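# Move the green pen from blue plate to white plate

## Task

Take the green pen off the blue plate and set it down on the white plate, then leave it so that no part of the robot (gripper, arm or camera cable) is in contact with the pen.

## Robot and tools

Robot: two arms, left_arm and right_arm, each with a two-finger gripper. In the scene frame the origin sits on the table top midway between the nominal arm bases, +z points up, +x points out over the table, and left_arm is on the +y side. These names do not match left and right in the images. Calibrated bases in the scene frame: left_arm at (-0.015, +0.340, 0) with quat_wxyz (+1.000, 0, 0, -0.004); right_arm at (+0.046, -0.370, 0) with quat_wxyz (+1.000, 0, 0, +0.015). Up is +z in both base frames. Every hand pose, velocity, Hand target and wrist-camera pose is given in that arm's own base frame. The table and the fixed cameras use the scene frame.

Gripper: the fingers point along the gripper's +z axis and spread along its y axis. end_effector_position is the spot between the finger pads, roughly 1 cm short of the fingertips.

Row layout, shared by execute_actions and move: always 16 numbers, even when only one arm moves. The first 8 are left_arm: x, y, z in metres, then the quaternion qw, qx, qy, qz (w first), then the opening. The next 8 are the same for right_arm. Position and quaternion are an absolute pose for that gripper in its own arm's base frame, not an offset. Opening runs from -1 (closed) to +1 (fully open, 0.093 m). It is a command for the gripper motor, which follows the grip_measured scale.

execute_actions(actions, cameras): actions holds up to 15 actions. Each action is a table of up to 15 rows, and each row lasts one control step of 1/30 s. A shorter table repeats its last row until 15 steps are done, so one action lasts 0.5 s. An action is rejected for both arms if any target lies more than 0.6 m from that gripper's current position along any of the gripper's own axes. The whole call is rejected if the first action fails this check against the last reported state, or if any action is malformed. If actions is empty you get images from every camera, plus the scene number. cameras lists camera names, or ["all"], or []; an unknown name voids the call.

move(target, speed, blend, opening_speed, blocking, cameras): moves each gripper in a straight line from its Hand target to the pose in target. target is either one 16-number row or a list of up to 15 rows. All rows in a list share 10 s. speed is the top path speed in m/s, from 0.002 to 2.9, default 0.25. Rotation is capped at twice that value in rad/s. Give one speed, or one per target. blend, in metres, rounds the corners at intermediate targets; the default 0 means stop at each one. opening_speed (0.2 or more, in scale units per second) makes the finger command change gradually. blocking=false returns after about 0.5 s while the move keeps going; a new move takes over from the running one. The paths do not avoid obstacles or the other arm, and the gripper lags and can overshoot the set speed, especially with the arm stretched out. The result ends with a move: line. done means the arm is at rest within 10 mm and 2 degrees of its pose. Other endings include off_target, moving, held and fault. limits=paced means the commanded pose was clipped; limits=held means steps were withheld. Neither done nor off_target tells you whether the gripper is touching something. About one action is used per 0.5 s.

wait(seconds 0 to 10): lets time pass with the last commands held; a running move continues. stop(): brakes a running move; a fast move needs space to stop. zoom_image(camera, region=[x0,y0,x1,y1]): pixel coordinates with the origin at top-left, at most 504x504, taken from that camera's latest full image. Cameras: cam_head_left, cam_head_right, cam_left_wrist, cam_right_wrist, each 672x504. finished_scene(scene): the argument is this scene's number (1 or 2). It cannot be undone, and the pen must stay on the white plate without the robot.

Control behaviour: at each step the commanded orientation is clipped to within 40 degrees of the measured one. One action may not reach the pose, so resend the rest afterwards. Friction and weight can leave the gripper short, low or tilted, especially at long reach. After each move, check where the hand actually went and how it is tilted, and correct it. To hold an orientation, resend the same quaternion in every row rather than copying back the drifting measured value. To keep an idle arm still, resend its full last measured pose and its opening in every call. Sending 0 as an opening is a real command, so resend the current opening to leave a gripper as it is.

Gripping: grip_measured uses the opening scale. The pads meet near -0.94, and each millimetre of object width adds about 0.0208. Readings may sit up to about 0.02 high. For a firm grip on a rigid object, command at least 0.24 below the reading that matches its width; for a small round pen, going lower may help. Keep sending that same value while holding. To let go, send a value well above the width reading. A reading below -0.94 does not prove anything is held; check with the cameras.

Avoid the following. Do not let the pen or anything else fall off the table. Do not drop or release the pen while it is still moving. Avoid fast impacts and hard pushes; contact is harsher at higher speed and with targets placed further beyond the contact point. Never let the arms collide or pinch each other's fingers, since that can fail the scene. Do not route paths close to an arm's own base; go around it instead. Do not leave arms stretched out or straining, because motors heat up: MOTOR HOT appears at 75 °C, the arm folds at 90 °C, and it goes limp at 100 °C. A camera cable resting on the pen counts as touching it. The pen may occasionally be nudged by outside disturbances.

Each tool is called after "Request:" in YAML: its name, and indented under it one key for each argument.

## Session

Request:
execute_actions:
  actions: []

Scene clock: 0.00 s.
left_arm: end_effector_position=(+0.3778, +0.0433, +0.0662) grip_measured=+1.000 end_effector_quat_wxyz=(+0.538, -0.102, +0.832, +0.092) | right_arm: end_effector_position=(+0.3883, -0.0296, +0.0658) grip_measured=+1.000 end_effector_quat_wxyz=(+0.518, +0.069, +0.847, -0.101)
Joint positions: left_arm=[-0.004 1.596 0.356 0.807 -0.27 -0.075 0.093] | right_arm=[0.046 1.599 0.425 0.694 0.285 0.036 0.093]
Joint velocities: within noise
Joint torques (N m): no reading
Motor temperatures (°C): left_arm=[26 28 30 30 26 28 26] | right_arm=[27 30 26 26 26 27 27]
Heat: left arm: 30 °C; right arm: 30 °C.
Hand target: left_arm +0.3805, +0.0433, +0.0712; +0.544, -0.103, +0.828, +0.092 | right_arm +0.3904, -0.0295, +0.0699; +0.523, +0.070, +0.844, -0.100
Tool commands: left_gripper/opening=+1.0 right_gripper/opening=+1.0

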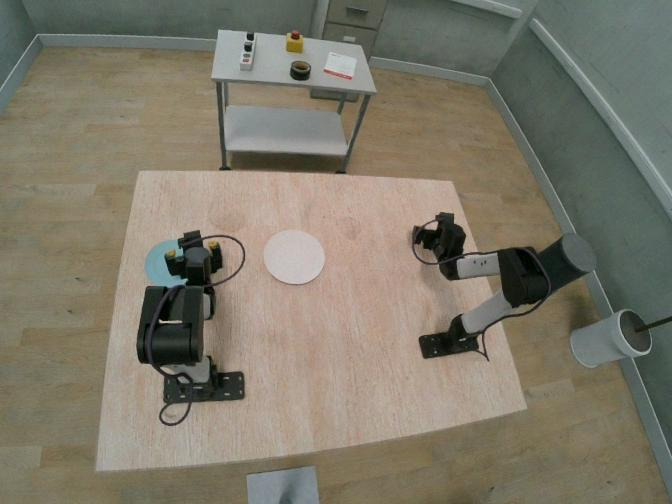

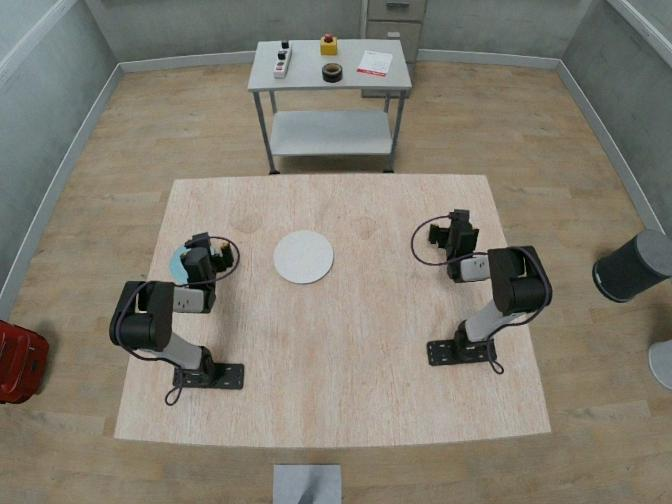

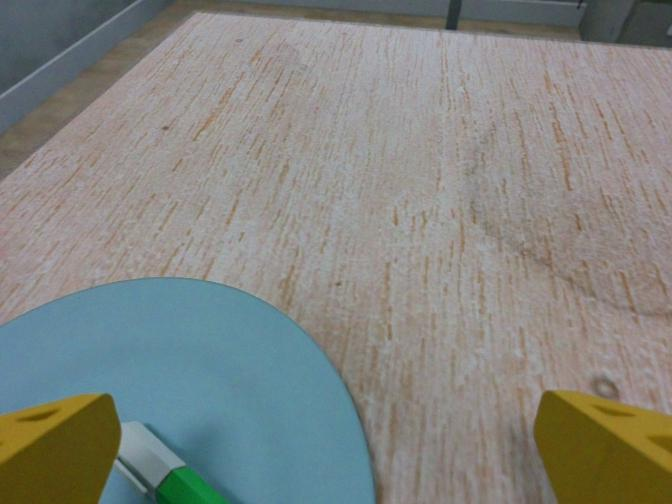

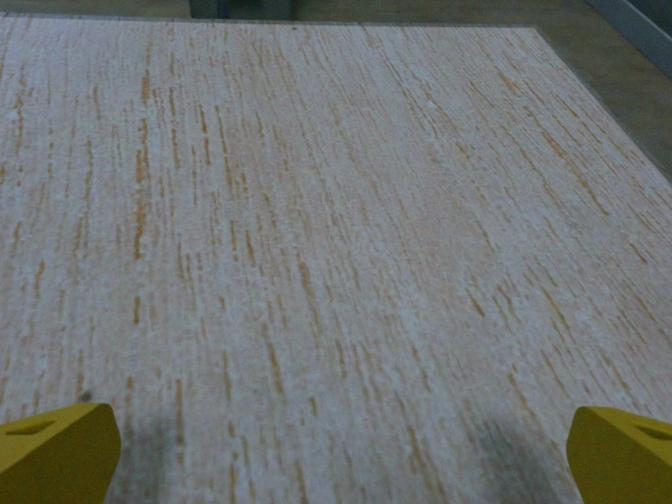

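Request:
move:
  target: [0.33, 0.05, 0.22, 0.174, 0, 0.985, 0, 1, 0.3904, -0.0295, 0.0699, 0.523, 0.070, 0.844, -0.100, 1]
  speed: 0.3
  cameras: ["cam_head_left", "cam_left_wrist"]

Scene clock: 14.33 s.
left_arm: end_effector_position=(+0.3262, +0.0514, +0.2118) grip_measured=+1.000 end_effector_quat_wxyz=(+0.170, -0.012, +0.985, +0.008) | right_arm: end_effector_position=(+0.3883, -0.0296, +0.0658) grip_measured=+1.000 end_effector_quat_wxyz=(+0.518, +0.069, +0.847, -0.101)
Joint positions: left_arm=[0.177 1.514 1.527 -1.243 0.04 0.146 0.093] | right_arm=[0.046 1.599 0.425 0.694 0.285 0.036 0.093]
Joint torques (N m): left_arm=[0.68 -4.07 11.14 0.98 0.27 0.19] | right_arm=[0.21 -6.05 5.23 2.63 0.02 0.09]
Heat: left arm: 33 °C; right arm: 31 °C.
Hand target: left_arm +0.3288, +0.0515, +0.2209; +0.175, -0.007, +0.985, +0.002 | right_arm +0.3904, -0.0295, +0.0699; +0.523, +0.070, +0.844, -0.100
Off the commanded pose: left_arm 0.009 m, 2 deg | right_arm 0.005 m, 1 deg.
move: done
Images, in order (width x height): cam_head_left 672x504, cam_left_wrist 672x504.

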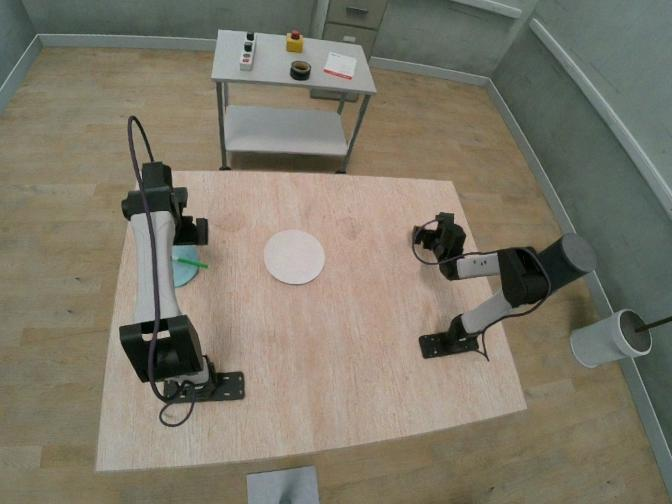

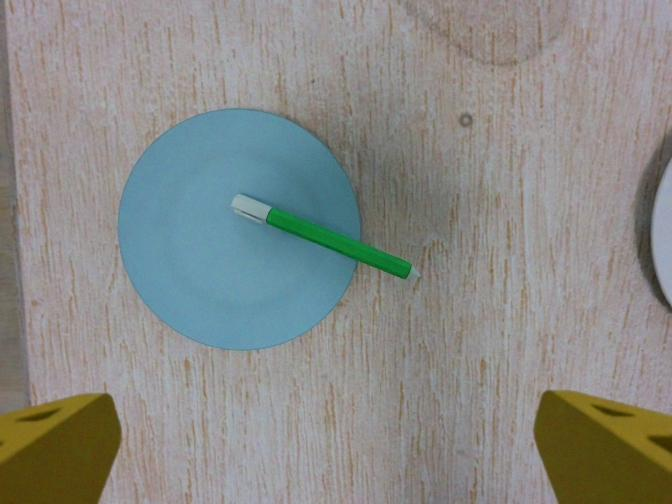

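Request:
move:
  target: [0.36, 0.057, 0.16, 0.0, -0.559, 0.829, 0, 1, 0.3904, -0.0295, 0.0699, 0.523, 0.070, 0.844, -0.100, 1]
  speed: 0.4
  cameras: ["cam_head_left", "cam_head_right", "cam_left_wrist"]

Scene clock: 63.47 s.
left_arm: end_effector_position=(+0.3546, +0.0532, +0.1562) grip_measured=+1.000 end_effector_quat_wxyz=(-0.004, -0.545, +0.838, +0.000) | right_arm: end_effector_position=(+0.3883, -0.0296, +0.0658) grip_measured=+1.000 end_effector_quat_wxyz=(+0.518, +0.069, +0.847, -0.101)
Joint positions: left_arm=[0.15 1.923 1.832 -1.487 0.003 -1.003 0.093] | right_arm=[0.046 1.599 0.425 0.694 0.285 0.036 0.093]
Joint torques (N m): left_arm=[0.51 -6.37 10.17 0.29 0.05 -0.15] | right_arm=[0.18 -6.06 5.2 2.64 0.01 0.09]
Motor temperatures (°C): left_arm=[26 30 36 31 26 28 26] | right_arm=[27 33 29 35 26 27 27]
Heat: left arm: 36 °C; right arm: 35 °C.
Hand target: left_arm +0.3600, +0.0551, +0.1605; -0.001, -0.554, +0.832, -0.005 | right_arm +0.3904, -0.0295, +0.0699; +0.523, +0.070, +0.844, -0.100
Off the commanded pose: left_arm 0.008 m, 2 deg | right_arm 0.005 m, 1 deg.
move: done
Images, in order (width x height): cam_head_left 672x504, cam_head_right 672x504, cam_left_wrist 672x504.

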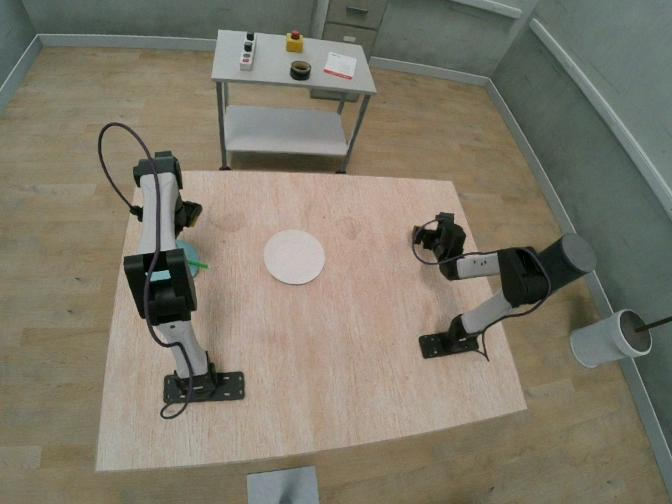

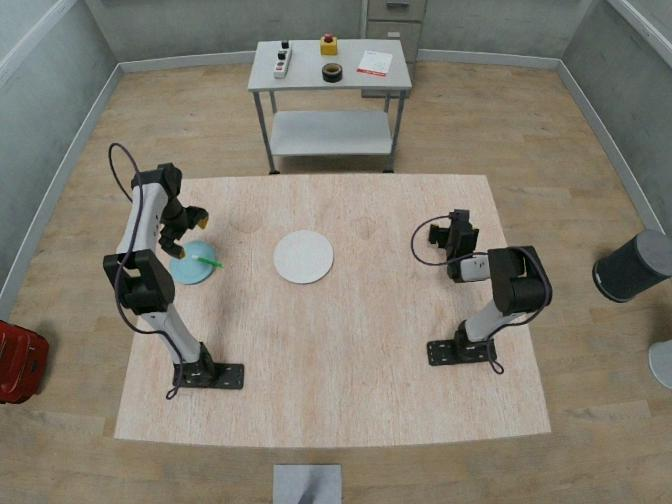

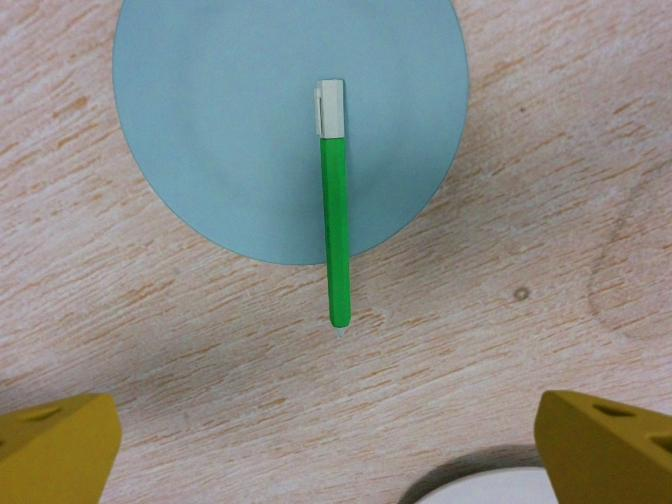

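Request:
move:
  target: [0.370, 0.071, 0.078, 0.0, -0.570, 0.8217, 0, 1, 0.3904, -0.0295, 0.0699, 0.523, 0.070, 0.844, -0.100, 1]
  speed: 0.25
  cameras: ["cam_head_right", "cam_left_wrist"]

Scene clock: 121.20 s.
left_arm: end_effector_position=(+0.3712, +0.0682, +0.0854) grip_measured=+1.000 end_effector_quat_wxyz=(+0.003, -0.561, +0.828, -0.003) | right_arm: end_effector_position=(+0.3883, -0.0296, +0.0658) grip_measured=+1.000 end_effector_quat_wxyz=(+0.518, +0.069, +0.847, -0.101)
Joint positions: left_arm=[0.183 1.98 1.629 -1.213 0.003 -1.009 0.093] | right_arm=[0.046 1.599 0.425 0.694 0.285 0.036 0.093]
Joint torques (N m): left_arm=[0.51 -7.54 5.07 0.67 -0.07 -0.15] | right_arm=[0.18 -6.08 5.2 2.63 0.01 0.09]
Heat: left arm: 40 °C; right arm: 38 °C.
Hand target: left_arm +0.3699, +0.0709, +0.0780; +0.000, -0.570, +0.821, +0.000 | right_arm +0.3904, -0.0295, +0.0699; +0.523, +0.070, +0.844, -0.100
Off the commanded pose: left_arm 0.008 m, 1 deg | right_arm 0.005 m, 1 deg.
move: done
Images, in order (width x height): cam_head_right 672x504, cam_left_wrist 672x504.

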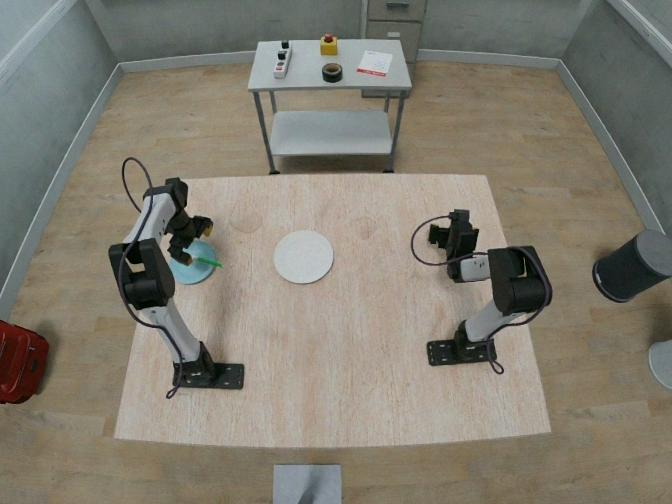

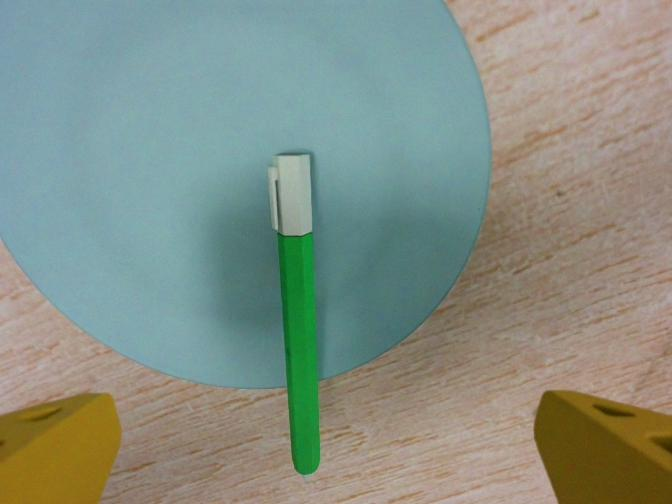

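Request:
move:
  target: [0.362, 0.0755, 0.045, 0.0, -0.565, 0.825, 0, 1, 0.3904, -0.0295, 0.0699, 0.523, 0.070, 0.844, -0.100, 1]
  speed: 0.2
  cameras: ["cam_head_left", "cam_left_wrist"]

Scene clock: 138.93 s.
left_arm: end_effector_position=(+0.3652, +0.0728, +0.0530) grip_measured=+1.000 end_effector_quat_wxyz=(+0.004, -0.567, +0.823, -0.003) | right_arm: end_effector_position=(+0.3883, -0.0296, +0.0658) grip_measured=+1.000 end_effector_quat_wxyz=(+0.518, +0.069, +0.847, -0.101)
Joint positions: left_arm=[0.198 1.98 1.499 -1.079 0.003 -1.009 0.093] | right_arm=[0.046 1.599 0.425 0.694 0.285 0.036 0.093]
Joint torques (N m): left_arm=[0.62 -7.51 4.62 0.66 -0.07 0.18] | right_arm=[0.2 -6.04 5.22 2.63 0.01 0.08]
Motor temperatures (°C): left_arm=[26 35 37 31 26 28 26] | right_arm=[27 34 30 39 26 27 27]
Heat: left arm: 37 °C; right arm: 39 °C.
Hand target: left_arm +0.3620, +0.0753, +0.0451; +0.000, -0.565, +0.825, +0.000 | right_arm +0.3904, -0.0295, +0.0699; +0.523, +0.070, +0.844, -0.100
Off the commanded pose: left_arm 0.009 m, 1 deg | right_arm 0.005 m, 1 deg.
move: done
Images, in order (width x height): cam_head_left 672x504, cam_left_wrist 672x504.

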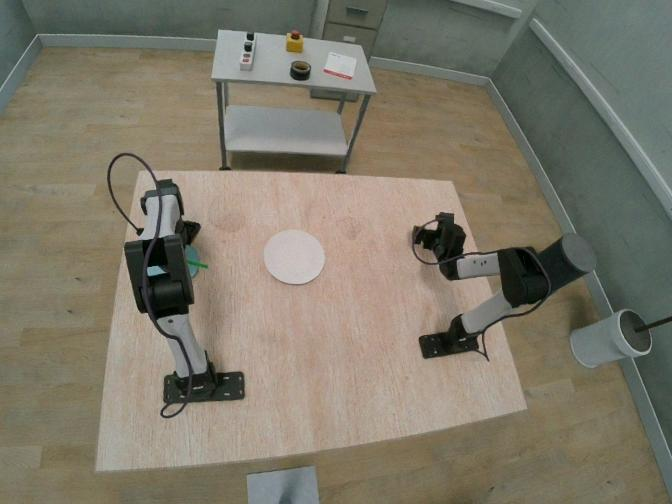

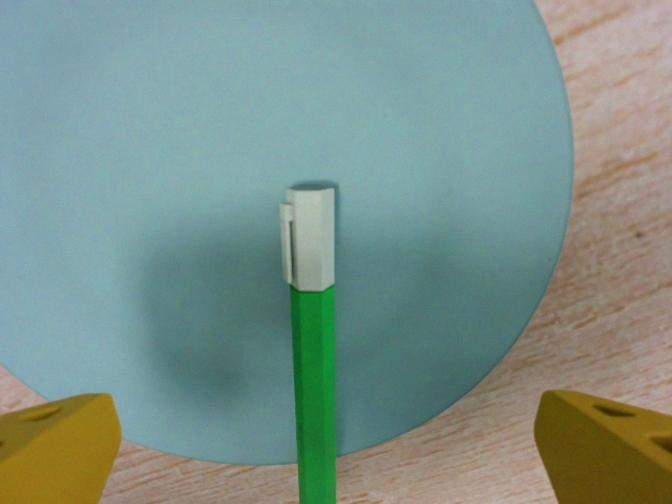

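Request:
move:
  target: [0.3595, 0.0765, 0.026, 0.0, -0.565, 0.825, 0, 1, 0.3904, -0.0295, 0.0699, 0.523, 0.070, 0.844, -0.100, 1]
  speed: 0.12
  cameras: ["cam_head_right", "cam_left_wrist"]

Scene clock: 150.20 s.
left_arm: end_effector_position=(+0.3638, +0.0738, +0.0374) grip_measured=+1.000 end_effector_quat_wxyz=(+0.008, -0.567, +0.824, -0.005) | right_arm: end_effector_position=(+0.3883, -0.0296, +0.0658) grip_measured=+1.000 end_effector_quat_wxyz=(+0.518, +0.069, +0.847, -0.101)
Joint positions: left_arm=[0.201 1.983 1.439 -1.007 0.003 -1.004 0.093] | right_arm=[0.046 1.599 0.425 0.694 0.285 0.036 0.093]
Joint torques (N m): left_arm=[0.68 -6.74 4.55 0.68 -0.07 0.18] | right_arm=[0.18 -6.06 5.24 2.63 0.01 0.09]
Heat: left arm: 36 °C; right arm: 39 °C.
Hand target: left_arm +0.3594, +0.0764, +0.0263; +0.000, -0.565, +0.825, +0.000 | right_arm +0.3904, -0.0295, +0.0699; +0.523, +0.070, +0.844, -0.100
Off the commanded pose: left_arm 0.012 m, 1 deg | right_arm 0.005 m, 1 deg.
move: off_target (left_arm)
Images, in order (width x height): cam_head_right 672x504, cam_left_wrist 672x504.

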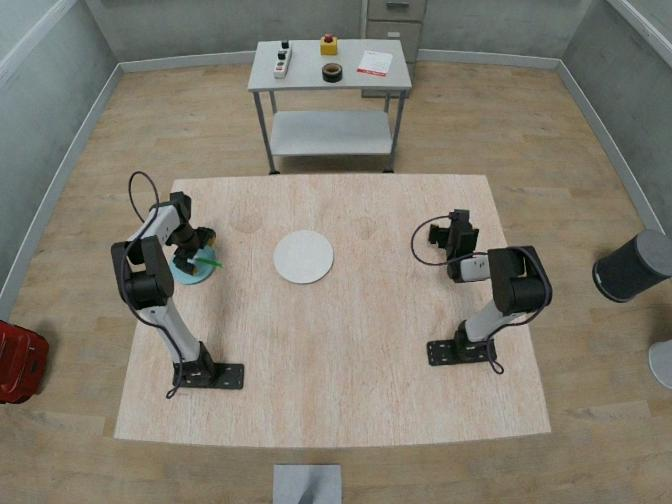

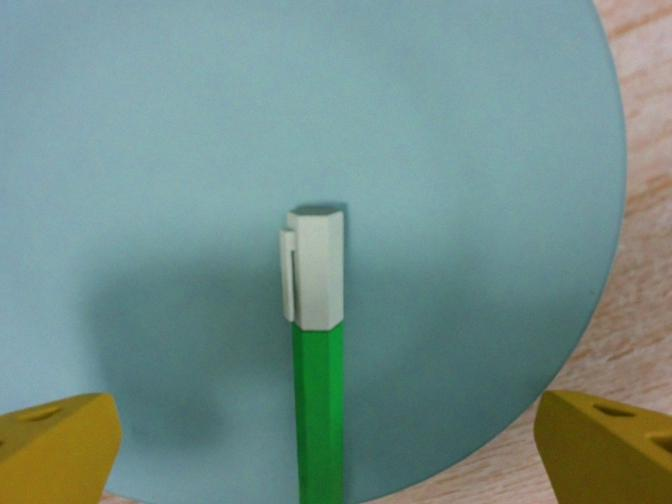

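Request:
move:
  target: [0.3580, 0.0760, 0.014, 0.0, -0.565, 0.825, 0, 1, 0.3904, -0.0295, 0.0699, 0.523, 0.070, 0.844, -0.100, 1]
  speed: 0.08
  cameras: ["cam_left_wrist"]

Scene clock: 158.67 s.
left_arm: end_effector_position=(+0.3635, +0.0737, +0.0289) grip_measured=+1.000 end_effector_quat_wxyz=(+0.012, -0.567, +0.824, -0.006) | right_arm: end_effector_position=(+0.3883, -0.0296, +0.0658) grip_measured=+1.000 end_effector_quat_wxyz=(+0.518, +0.069, +0.847, -0.101)
Joint positions: left_arm=[0.201 1.987 1.408 -0.966 0.003 -1.004 0.093] | right_arm=[0.046 1.599 0.425 0.694 0.285 0.036 0.093]
Joint torques (N m): left_arm=[0.65 -6.23 4.12 0.76 -0.07 0.17] | right_arm=[0.17 -6.05 5.22 2.63 0.01 0.08]
Heat: left arm: 36 °C; right arm: 40 °C.
Hand target: left_arm +0.3576, +0.0758, +0.0146; +0.000, -0.565, +0.825, +0.000 | right_arm +0.3904, -0.0295, +0.0699; +0.523, +0.070, +0.844, -0.100
Off the commanded pose: left_arm 0.016 m, 2 deg | right_arm 0.005 m, 1 deg.
move: off_target (left_arm)
Images, in order (width x height): cam_left_wrist 672x504.

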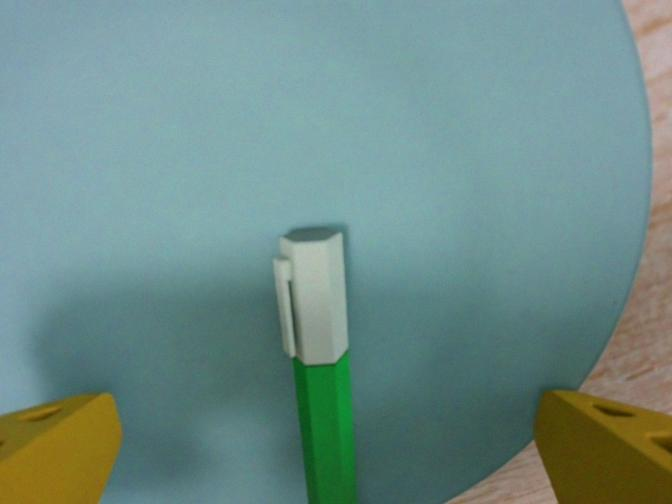

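Request:
zoom_image:
  camera: "cam_left_wrist"
  region: [400, 300, 672, 504]

Request:
zoom_image:
  camera: "cam_left_wrist"
  region: [0, 300, 272, 504]

Scaled by 1.853.

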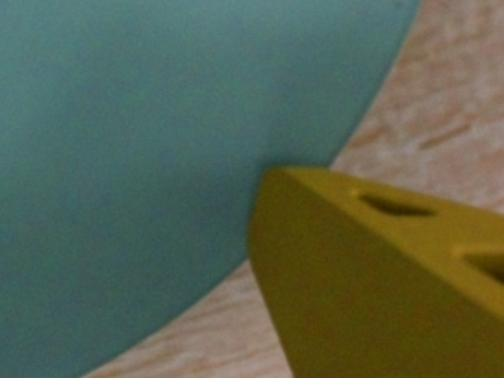

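Scaled by 1.853.

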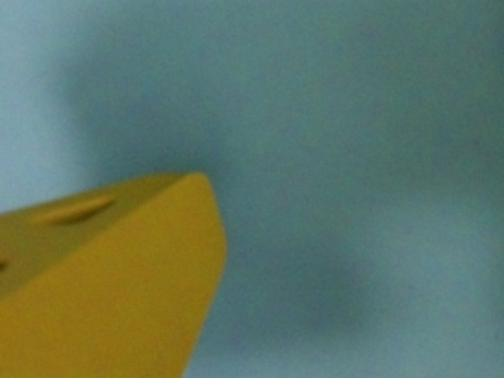

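Request:
move:
  target: [0.3580, 0.0760, 0.018, 0.0, -0.565, 0.825, 0, -1, 0.3904, -0.0295, 0.0699, 0.523, 0.070, 0.844, -0.100, 1]
  speed: 0.1
  opening_speed: 1.5
  cameras: ["cam_left_wrist"]

Scene clock: 196.97 s.
left_arm: end_effector_position=(+0.3654, +0.0741, +0.0279) grip_measured=-0.909 end_effector_quat_wxyz=(+0.014, -0.567, +0.824, -0.008) | right_arm: end_effector_position=(+0.3883, -0.0296, +0.0658) grip_measured=+1.000 end_effector_quat_wxyz=(+0.518, +0.069, +0.847, -0.101)
Joint positions: left_arm=[0.201 1.99 1.408 -0.957 0.003 -1.004 0.002] | right_arm=[0.046 1.599 0.425 0.694 0.285 0.036 0.093]
Joint torques (N m): left_arm=[0.65 -6.78 4.96 0.53 -0.07 0.17] | right_arm=[0.24 -6.05 5.2 2.64 0.01 0.08]
Heat: left arm: 36 °C; right arm: 41 °C.
Hand target: left_arm +0.3580, +0.0759, +0.0182; +0.000, -0.565, +0.825, +0.000 | right_arm +0.3904, -0.0295, +0.0699; +0.523, +0.070, +0.844, -0.100
Off the commanded pose: left_arm 0.013 m, 2 deg | right_arm 0.005 m, 1 deg.
move: off_target (left_arm)
Images, in order (width x height): cam_left_wrist 672x504.

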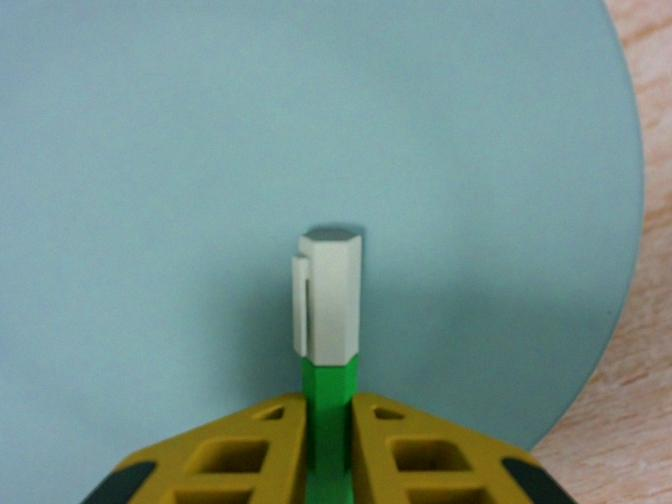

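Request:
move:
  target:
    - [0.3600, 0.0760, 0.10, 0.0, -0.565, 0.825, 0, -1, 0.3904, -0.0295, 0.0699, 0.523, 0.070, 0.844, -0.100, 1]
    - [0.378, -0.230, 0.13, 0.0, -0.225, 0.974, 0, -1, 0.3904, -0.0295, 0.0699, 0.523, 0.070, 0.844, -0.100, 1]
  speed: [0.15, 0.3]
  blend: 0.03
  cameras: ["cam_head_left", "cam_head_right", "cam_left_wrist"]

Scene clock: 218.00 s.
left_arm: end_effector_position=(+0.3715, -0.2301, +0.1276) grip_measured=-0.909 end_effector_quat_wxyz=(-0.001, -0.228, +0.974, -0.001) | right_arm: end_effector_position=(+0.3883, -0.0296, +0.0658) grip_measured=+1.000 end_effector_quat_wxyz=(+0.518, +0.069, +0.847, -0.101)
Joint positions: left_arm=[-0.554 2.275 2.256 -1.552 0.003 -1.014 0.002] | right_arm=[0.046 1.599 0.425 0.694 0.285 0.036 0.093]
Joint torques (N m): left_arm=[0.65 -8.51 10.09 0.27 -0.11 0.18] | right_arm=[0.18 -6.05 5.22 2.63 0.01 0.09]
Heat: left arm: 36 °C; right arm: 42 °C.
Hand target: left_arm +0.3773, -0.2287, +0.1298; +0.003, -0.225, +0.974, -0.002 | right_arm +0.3904, -0.0295, +0.0699; +0.523, +0.070, +0.844, -0.100
Off the commanded pose: left_arm 0.007 m, 0 deg | right_arm 0.005 m, 1 deg.
joint sent to its limit (left arm) — joint 4 (wrist pitch), lower limit. The joint targets still meet the commanded pose.
move: done
Images, in order (width x height): cam_head_left 672x504, cam_head_right 672x504, cam_left_wrist 672x504.

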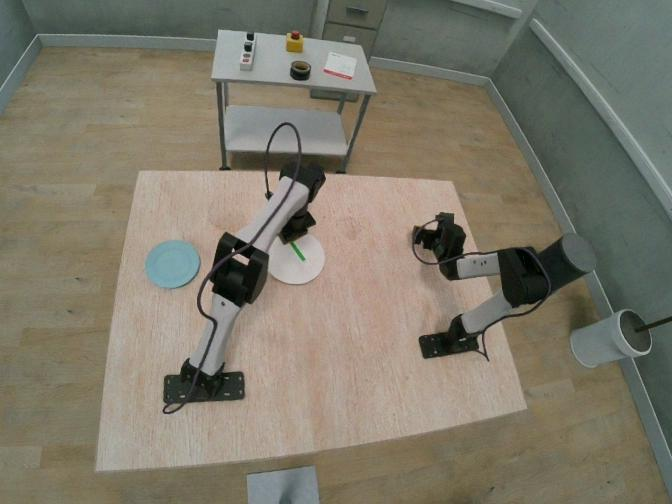

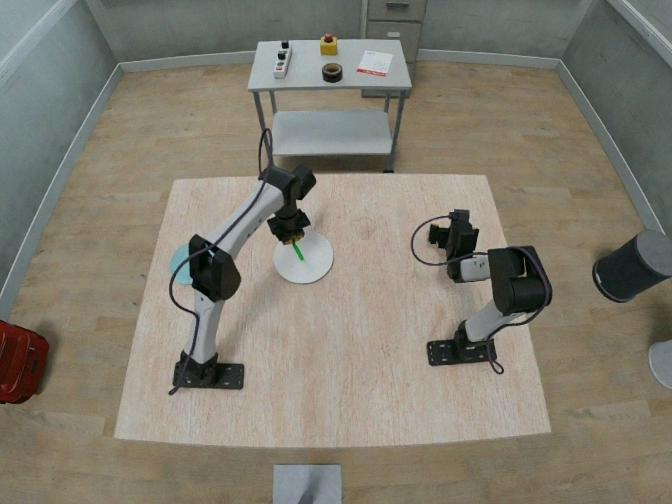

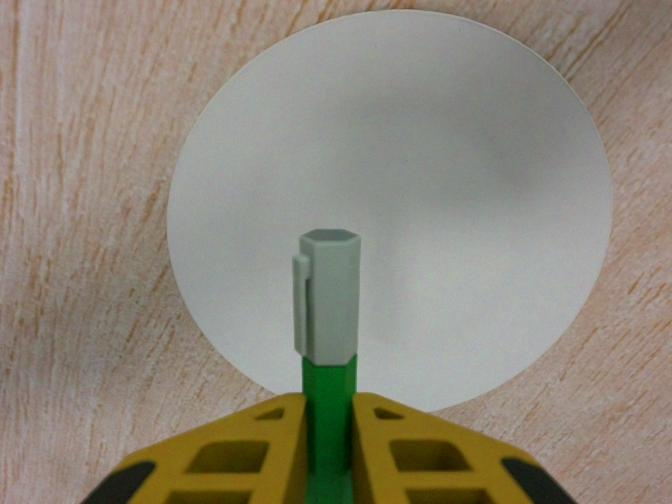

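Request:
move:
  target: [0.415, -0.239, 0.070, 0.0, -0.225, 0.974, 0, -1, 0.3904, -0.0295, 0.0699, 0.523, 0.070, 0.844, -0.100, 1]
  speed: 0.2
  cameras: ["cam_head_left", "cam_head_right", "cam_left_wrist"]

Scene clock: 230.10 s.
left_arm: end_effector_position=(+0.4045, -0.2371, +0.0674) grip_measured=-0.909 end_effector_quat_wxyz=(-0.013, -0.229, +0.973, +0.010) | right_arm: end_effector_position=(+0.3883, -0.0296, +0.0658) grip_measured=+1.000 end_effector_quat_wxyz=(+0.518, +0.069, +0.847, -0.101)
Joint positions: left_arm=[-0.529 2.468 2.352 -1.487 0.003 -0.991 0.002] | right_arm=[0.046 1.599 0.425 0.694 0.285 0.036 0.093]
Joint torques (N m): left_arm=[0.54 -9.83 10.09 0.46 -0.08 0.18] | right_arm=[0.2 -6.08 5.23 2.63 0.02 0.08]
Heat: left arm: 37 °C; right arm: 42 °C.
Hand target: left_arm +0.4147, -0.2388, +0.0702; +0.001, -0.225, +0.974, +0.000 | right_arm +0.3904, -0.0295, +0.0699; +0.523, +0.070, +0.844, -0.100
Off the commanded pose: left_arm 0.011 m, 2 deg | right_arm 0.005 m, 1 deg.
move: off_target (left_arm)
Images, in order (width x height): cam_head_left 672x504, cam_head_right 672x504, cam_left_wrist 672x504.

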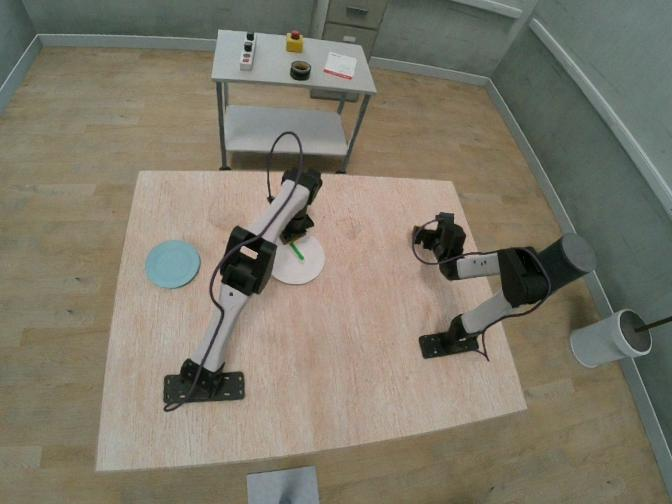

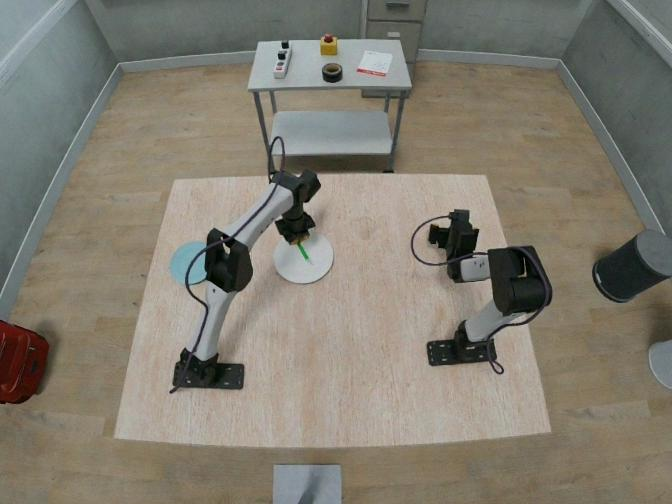

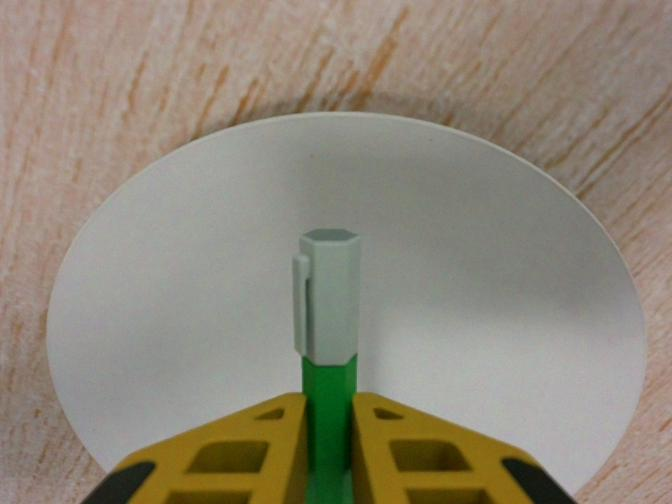

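Request:
move:
  target: [0.427, -0.237, 0.040, 0.0, -0.225, 0.974, 0, -1, 0.3904, -0.0295, 0.0699, 0.523, 0.070, 0.844, -0.100, 1]
  speed: 0.12
  cameras: ["cam_head_right", "cam_left_wrist"]

Scene clock: 242.10 s.
left_arm: end_effector_position=(+0.4204, -0.2376, +0.0457) grip_measured=-0.909 end_effector_quat_wxyz=(-0.005, -0.228, +0.974, +0.002) | right_arm: end_effector_position=(+0.3883, -0.0296, +0.0658) grip_measured=+1.000 end_effector_quat_wxyz=(+0.518, +0.069, +0.847, -0.101)
Joint positions: left_arm=[-0.514 2.514 2.352 -1.418 0.003 -0.974 0.002] | right_arm=[0.046 1.599 0.425 0.694 0.285 0.036 0.093]
Joint torques (N m): left_arm=[0.54 -9.92 7.61 0.59 -0.07 0.18] | right_arm=[0.2 -6.08 5.22 2.63 0.01 0.08]
Heat: left arm: 39 °C; right arm: 43 °C.
Hand target: left_arm +0.4268, -0.2370, +0.0401; +0.000, -0.225, +0.974, +0.000 | right_arm +0.3904, -0.0295, +0.0699; +0.523, +0.070, +0.844, -0.100
Off the commanded pose: left_arm 0.009 m, 1 deg | right_arm 0.005 m, 1 deg.
move: done
Images, in order (width x height): cam_head_right 672x504, cam_left_wrist 672x504.

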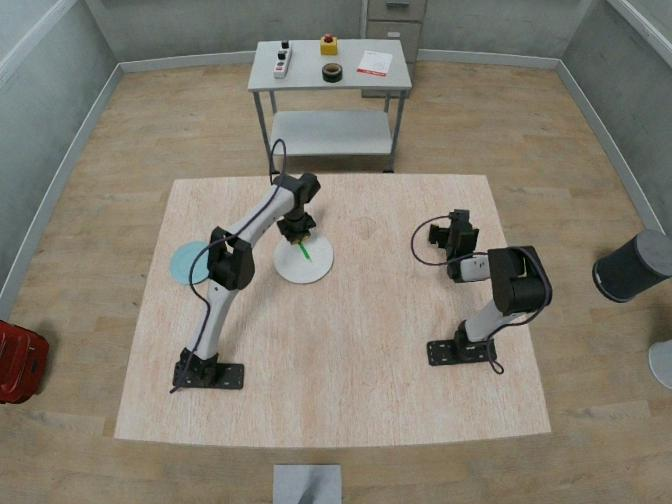

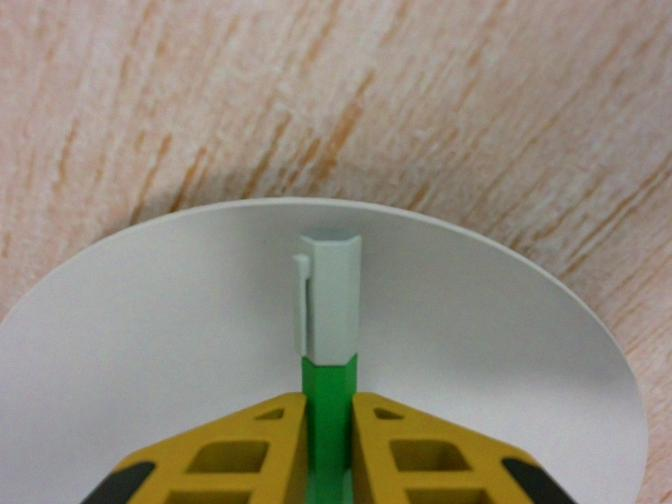

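Request:
move:
  target: [0.391, -0.250, 0.042, 0.0, -0.225, 0.974, 0, -1, 0.3904, -0.0295, 0.0699, 0.523, 0.070, 0.844, -0.100, 1]
  speed: 0.15
  cameras: ["cam_head_left", "cam_head_right", "cam_left_wrist"]

Scene clock: 333.67 s.
left_arm: end_effector_position=(+0.3889, -0.2476, +0.0310) grip_measured=-0.909 end_effector_quat_wxyz=(-0.015, -0.219, +0.976, +0.014) | right_arm: end_effector_position=(+0.3883, -0.0296, +0.0658) grip_measured=+1.000 end_effector_quat_wxyz=(+0.518, +0.069, +0.847, -0.101)
Joint positions: left_arm=[-0.567 2.426 2.132 -1.319 0.001 -1.007 0.002] | right_arm=[0.046 1.599 0.425 0.694 0.285 0.036 0.093]
Joint torques (N m): left_arm=[-0.25 -13.72 4.49 0.61 -0.06 -0.17] | right_arm=[0.21 -6.06 5.22 2.63 0.01 0.09]
Motor temperatures (°C): left_arm=[26 50 36 30 26 28 28] | right_arm=[27 34 31 45 26 27 27]
Heat: left arm: 50 °C; right arm: 45 °C.
Hand target: left_arm +0.3909, -0.2497, +0.0420; -0.001, -0.225, +0.974, +0.001 | right_arm +0.3904, -0.0295, +0.0699; +0.523, +0.070, +0.844, -0.100
Off the commanded pose: left_arm 0.011 m, 3 deg | right_arm 0.005 m, 1 deg.
move: off_target (left_arm)
Images, in order (width x height): cam_head_left 672x504, cam_head_right 672x504, cam_left_wrist 672x504.

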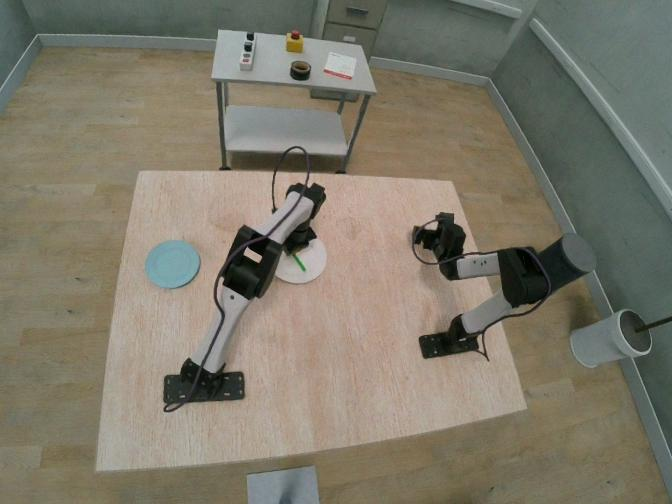

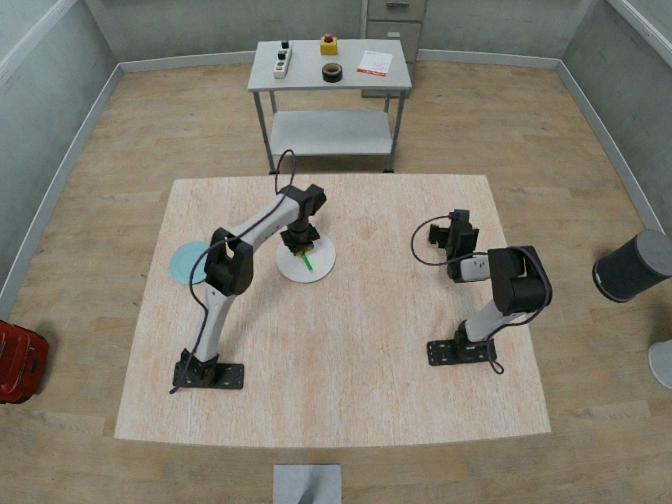

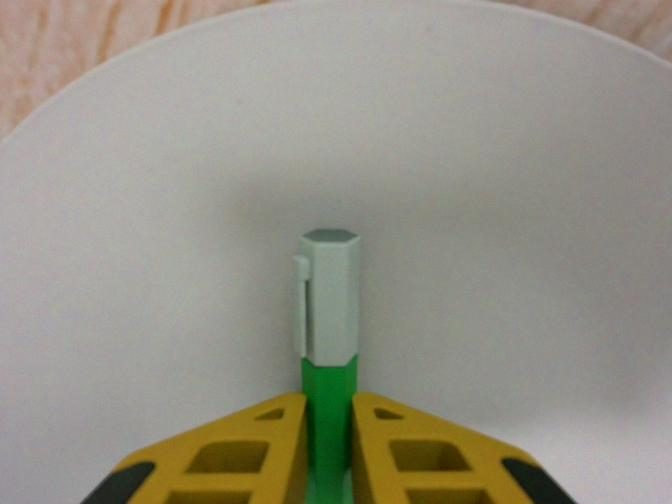

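Request:
move:
  target: [0.391, -0.250, 0.034, 0.0, -0.225, 0.974, 0, -1, 0.3904, -0.0295, 0.0699, 0.523, 0.070, 0.844, -0.100, 1]
  speed: 0.05
  cameras: ["cam_left_wrist"]

Scene clock: 344.97 s.
left_arm: end_effector_position=(+0.3887, -0.2475, +0.0288) grip_measured=-0.909 end_effector_quat_wxyz=(-0.013, -0.219, +0.975, +0.012) | right_arm: end_effector_position=(+0.3883, -0.0296, +0.0658) grip_measured=+1.000 end_effector_quat_wxyz=(+0.518, +0.069, +0.847, -0.101)
Joint positions: left_arm=[-0.567 2.418 2.11 -1.299 0.001 -1.009 0.002] | right_arm=[0.046 1.599 0.425 0.694 0.285 0.036 0.093]
Joint torques (N m): left_arm=[-0.28 -12.9 4.07 0.73 -0.05 -0.14] | right_arm=[0.2 -6.06 5.22 2.63 0.02 0.08]
Heat: left arm: 52 °C; right arm: 45 °C.
Hand target: left_arm +0.3909, -0.2500, +0.0339; -0.001, -0.225, +0.974, +0.001 | right_arm +0.3904, -0.0295, +0.0699; +0.523, +0.070, +0.844, -0.100
Off the commanded pose: left_arm 0.006 m, 2 deg | right_arm 0.005 m, 1 deg.
move: done
Images, in order (width x height): cam_left_wrist 672x504.

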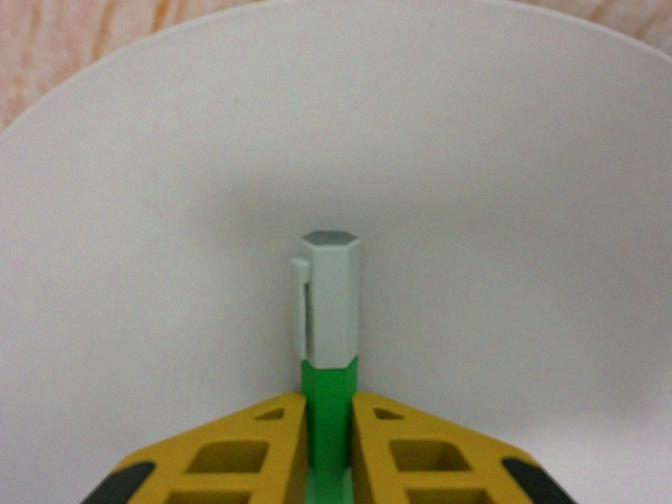

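Request:
move:
  target: [0.391, -0.250, 0.027, 0.0, -0.225, 0.974, 0, -1, 0.3904, -0.0295, 0.0699, 0.523, 0.070, 0.844, -0.100, 1]
  speed: 0.05
  cameras: ["cam_left_wrist"]

Scene clock: 350.77 s.
left_arm: end_effector_position=(+0.3885, -0.2474, +0.0275) grip_measured=-0.909 end_effector_quat_wxyz=(-0.011, -0.219, +0.976, +0.010) | right_arm: end_effector_position=(+0.3883, -0.0296, +0.0658) grip_measured=+1.000 end_effector_quat_wxyz=(+0.518, +0.069, +0.847, -0.101)
Joint positions: left_arm=[-0.567 2.41 2.091 -1.282 0.001 -1.009 0.002] | right_arm=[0.046 1.599 0.425 0.694 0.285 0.036 0.093]
Joint torques (N m): left_arm=[-0.28 -12.07 3.79 0.82 -0.05 -0.13] | right_arm=[0.23 -6.05 5.24 2.64 0.02 0.09]
Heat: left arm: 54 °C; right arm: 45 °C.
Hand target: left_arm +0.3909, -0.2500, +0.0271; -0.001, -0.225, +0.974, +0.001 | right_arm +0.3904, -0.0295, +0.0699; +0.523, +0.070, +0.844, -0.100
Off the commanded pose: left_arm 0.004 m, 2 deg | right_arm 0.005 m, 1 deg.
move: done
Images, in order (width x height): cam_left_wrist 672x504.

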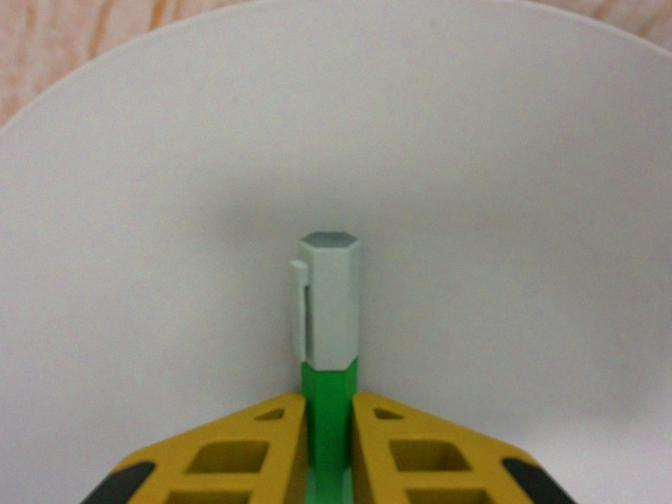

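Request:
move:
  target: [0.391, -0.250, 0.027, 0.0, -0.225, 0.974, 0, -0.1, 0.3904, -0.0295, 0.0699, 0.523, 0.070, 0.844, -0.100, 1]
  speed: 0.05
  opening_speed: 1.2
  cameras: ["cam_left_wrist"]

Scene clock: 360.83 s.
left_arm: end_effector_position=(+0.3918, -0.2495, +0.0248) grip_measured=-0.103 end_effector_quat_wxyz=(-0.005, -0.219, +0.976, +0.004) | right_arm: end_effector_position=(+0.3883, -0.0296, +0.0658) grip_measured=+1.000 end_effector_quat_wxyz=(+0.518, +0.069, +0.847, -0.101)
Joint positions: left_arm=[-0.567 2.41 2.08 -1.254 0.001 -1.009 0.04] | right_arm=[0.046 1.599 0.425 0.694 0.285 0.036 0.093]
Joint torques (N m): left_arm=[-0.28 -12.14 4.59 0.59 -0.05 -0.13] | right_arm=[0.2 -6.06 5.23 2.63 0.01 0.08]
Heat: left arm: 52 °C; right arm: 46 °C.
Hand target: left_arm +0.3909, -0.2499, +0.0270; -0.001, -0.225, +0.974, +0.000 | right_arm +0.3904, -0.0295, +0.0699; +0.523, +0.070, +0.844, -0.100
Off the commanded pose: left_arm 0.002 m, 1 deg | right_arm 0.005 m, 1 deg.
move: done
Images, in order (width x height): cam_left_wrist 672x504.

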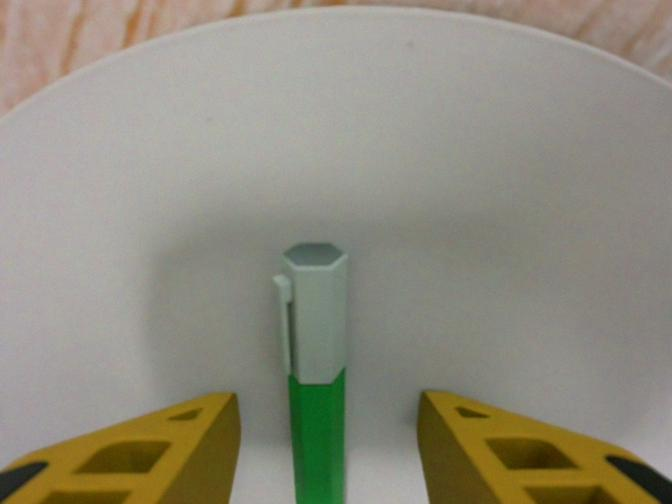

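Released; lift straight up.

Request:
move:
  target:
    - [0.391, -0.250, 0.08, 0.0, -0.225, 0.974, 0, -0.1, 0.3904, -0.0295, 0.0699, 0.523, 0.070, 0.844, -0.100, 1]
    - [0.34, -0.13, 0.15, 0.0, -0.225, 0.974, 0, -0.1, 0.3904, -0.0295, 0.0699, 0.523, 0.070, 0.844, -0.100, 1]
  speed: [0.12, 0.35]
  blend: 0.02
  cameras: ["cam_head_left", "cam_head_right"]

Scene clock: 366.80 s.
left_arm: end_effector_position=(+0.3493, -0.1312, +0.1498) grip_measured=-0.103 end_effector_quat_wxyz=(+0.008, -0.235, +0.972, -0.006) | right_arm: end_effector_position=(+0.3883, -0.0296, +0.0658) grip_measured=+1.000 end_effector_quat_wxyz=(+0.518, +0.069, +0.847, -0.101)
Joint positions: left_arm=[-0.359 1.952 1.846 -1.444 0.001 -0.833 0.04] | right_arm=[0.046 1.599 0.425 0.694 0.285 0.036 0.093]
Joint torques (N m): left_arm=[-0.69 -9.24 4.63 0.36 -0.03 0.17] | right_arm=[0.2 -6.06 5.22 2.63 0.01 0.08]
Heat: left arm: 52 °C; right arm: 46 °C.
Hand target: left_arm +0.3401, -0.1304, +0.1499; +0.000, -0.225, +0.974, -0.001 | right_arm +0.3904, -0.0295, +0.0699; +0.523, +0.070, +0.844, -0.100
Off the commanded pose: left_arm 0.009 m, 2 deg | right_arm 0.005 m, 1 deg.
move: done
Images, in order (width x height): cam_head_left 672x504, cam_head_right 672x504.

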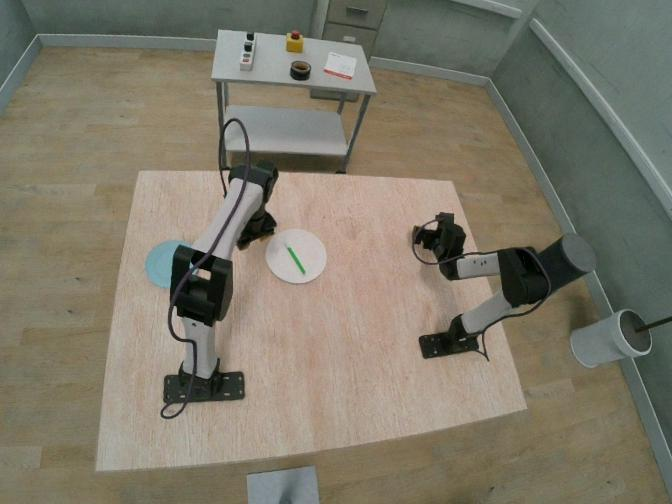

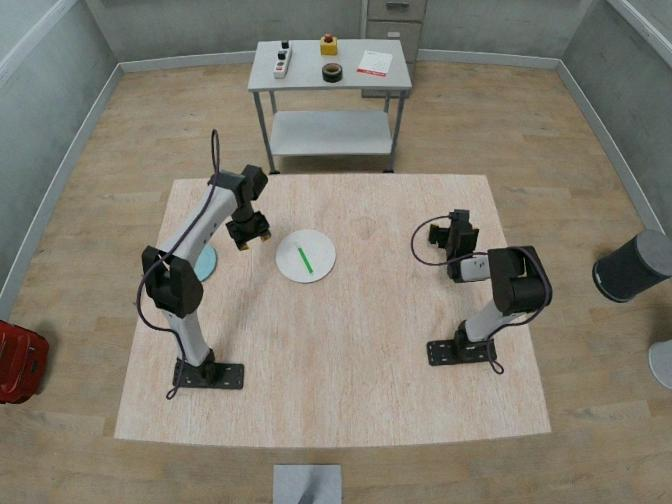

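The pen is on the white plate, inside the rim, and no gripper is touching it.

Request:
finished_scene:
  scene: 1

The scene is finished: the task was done.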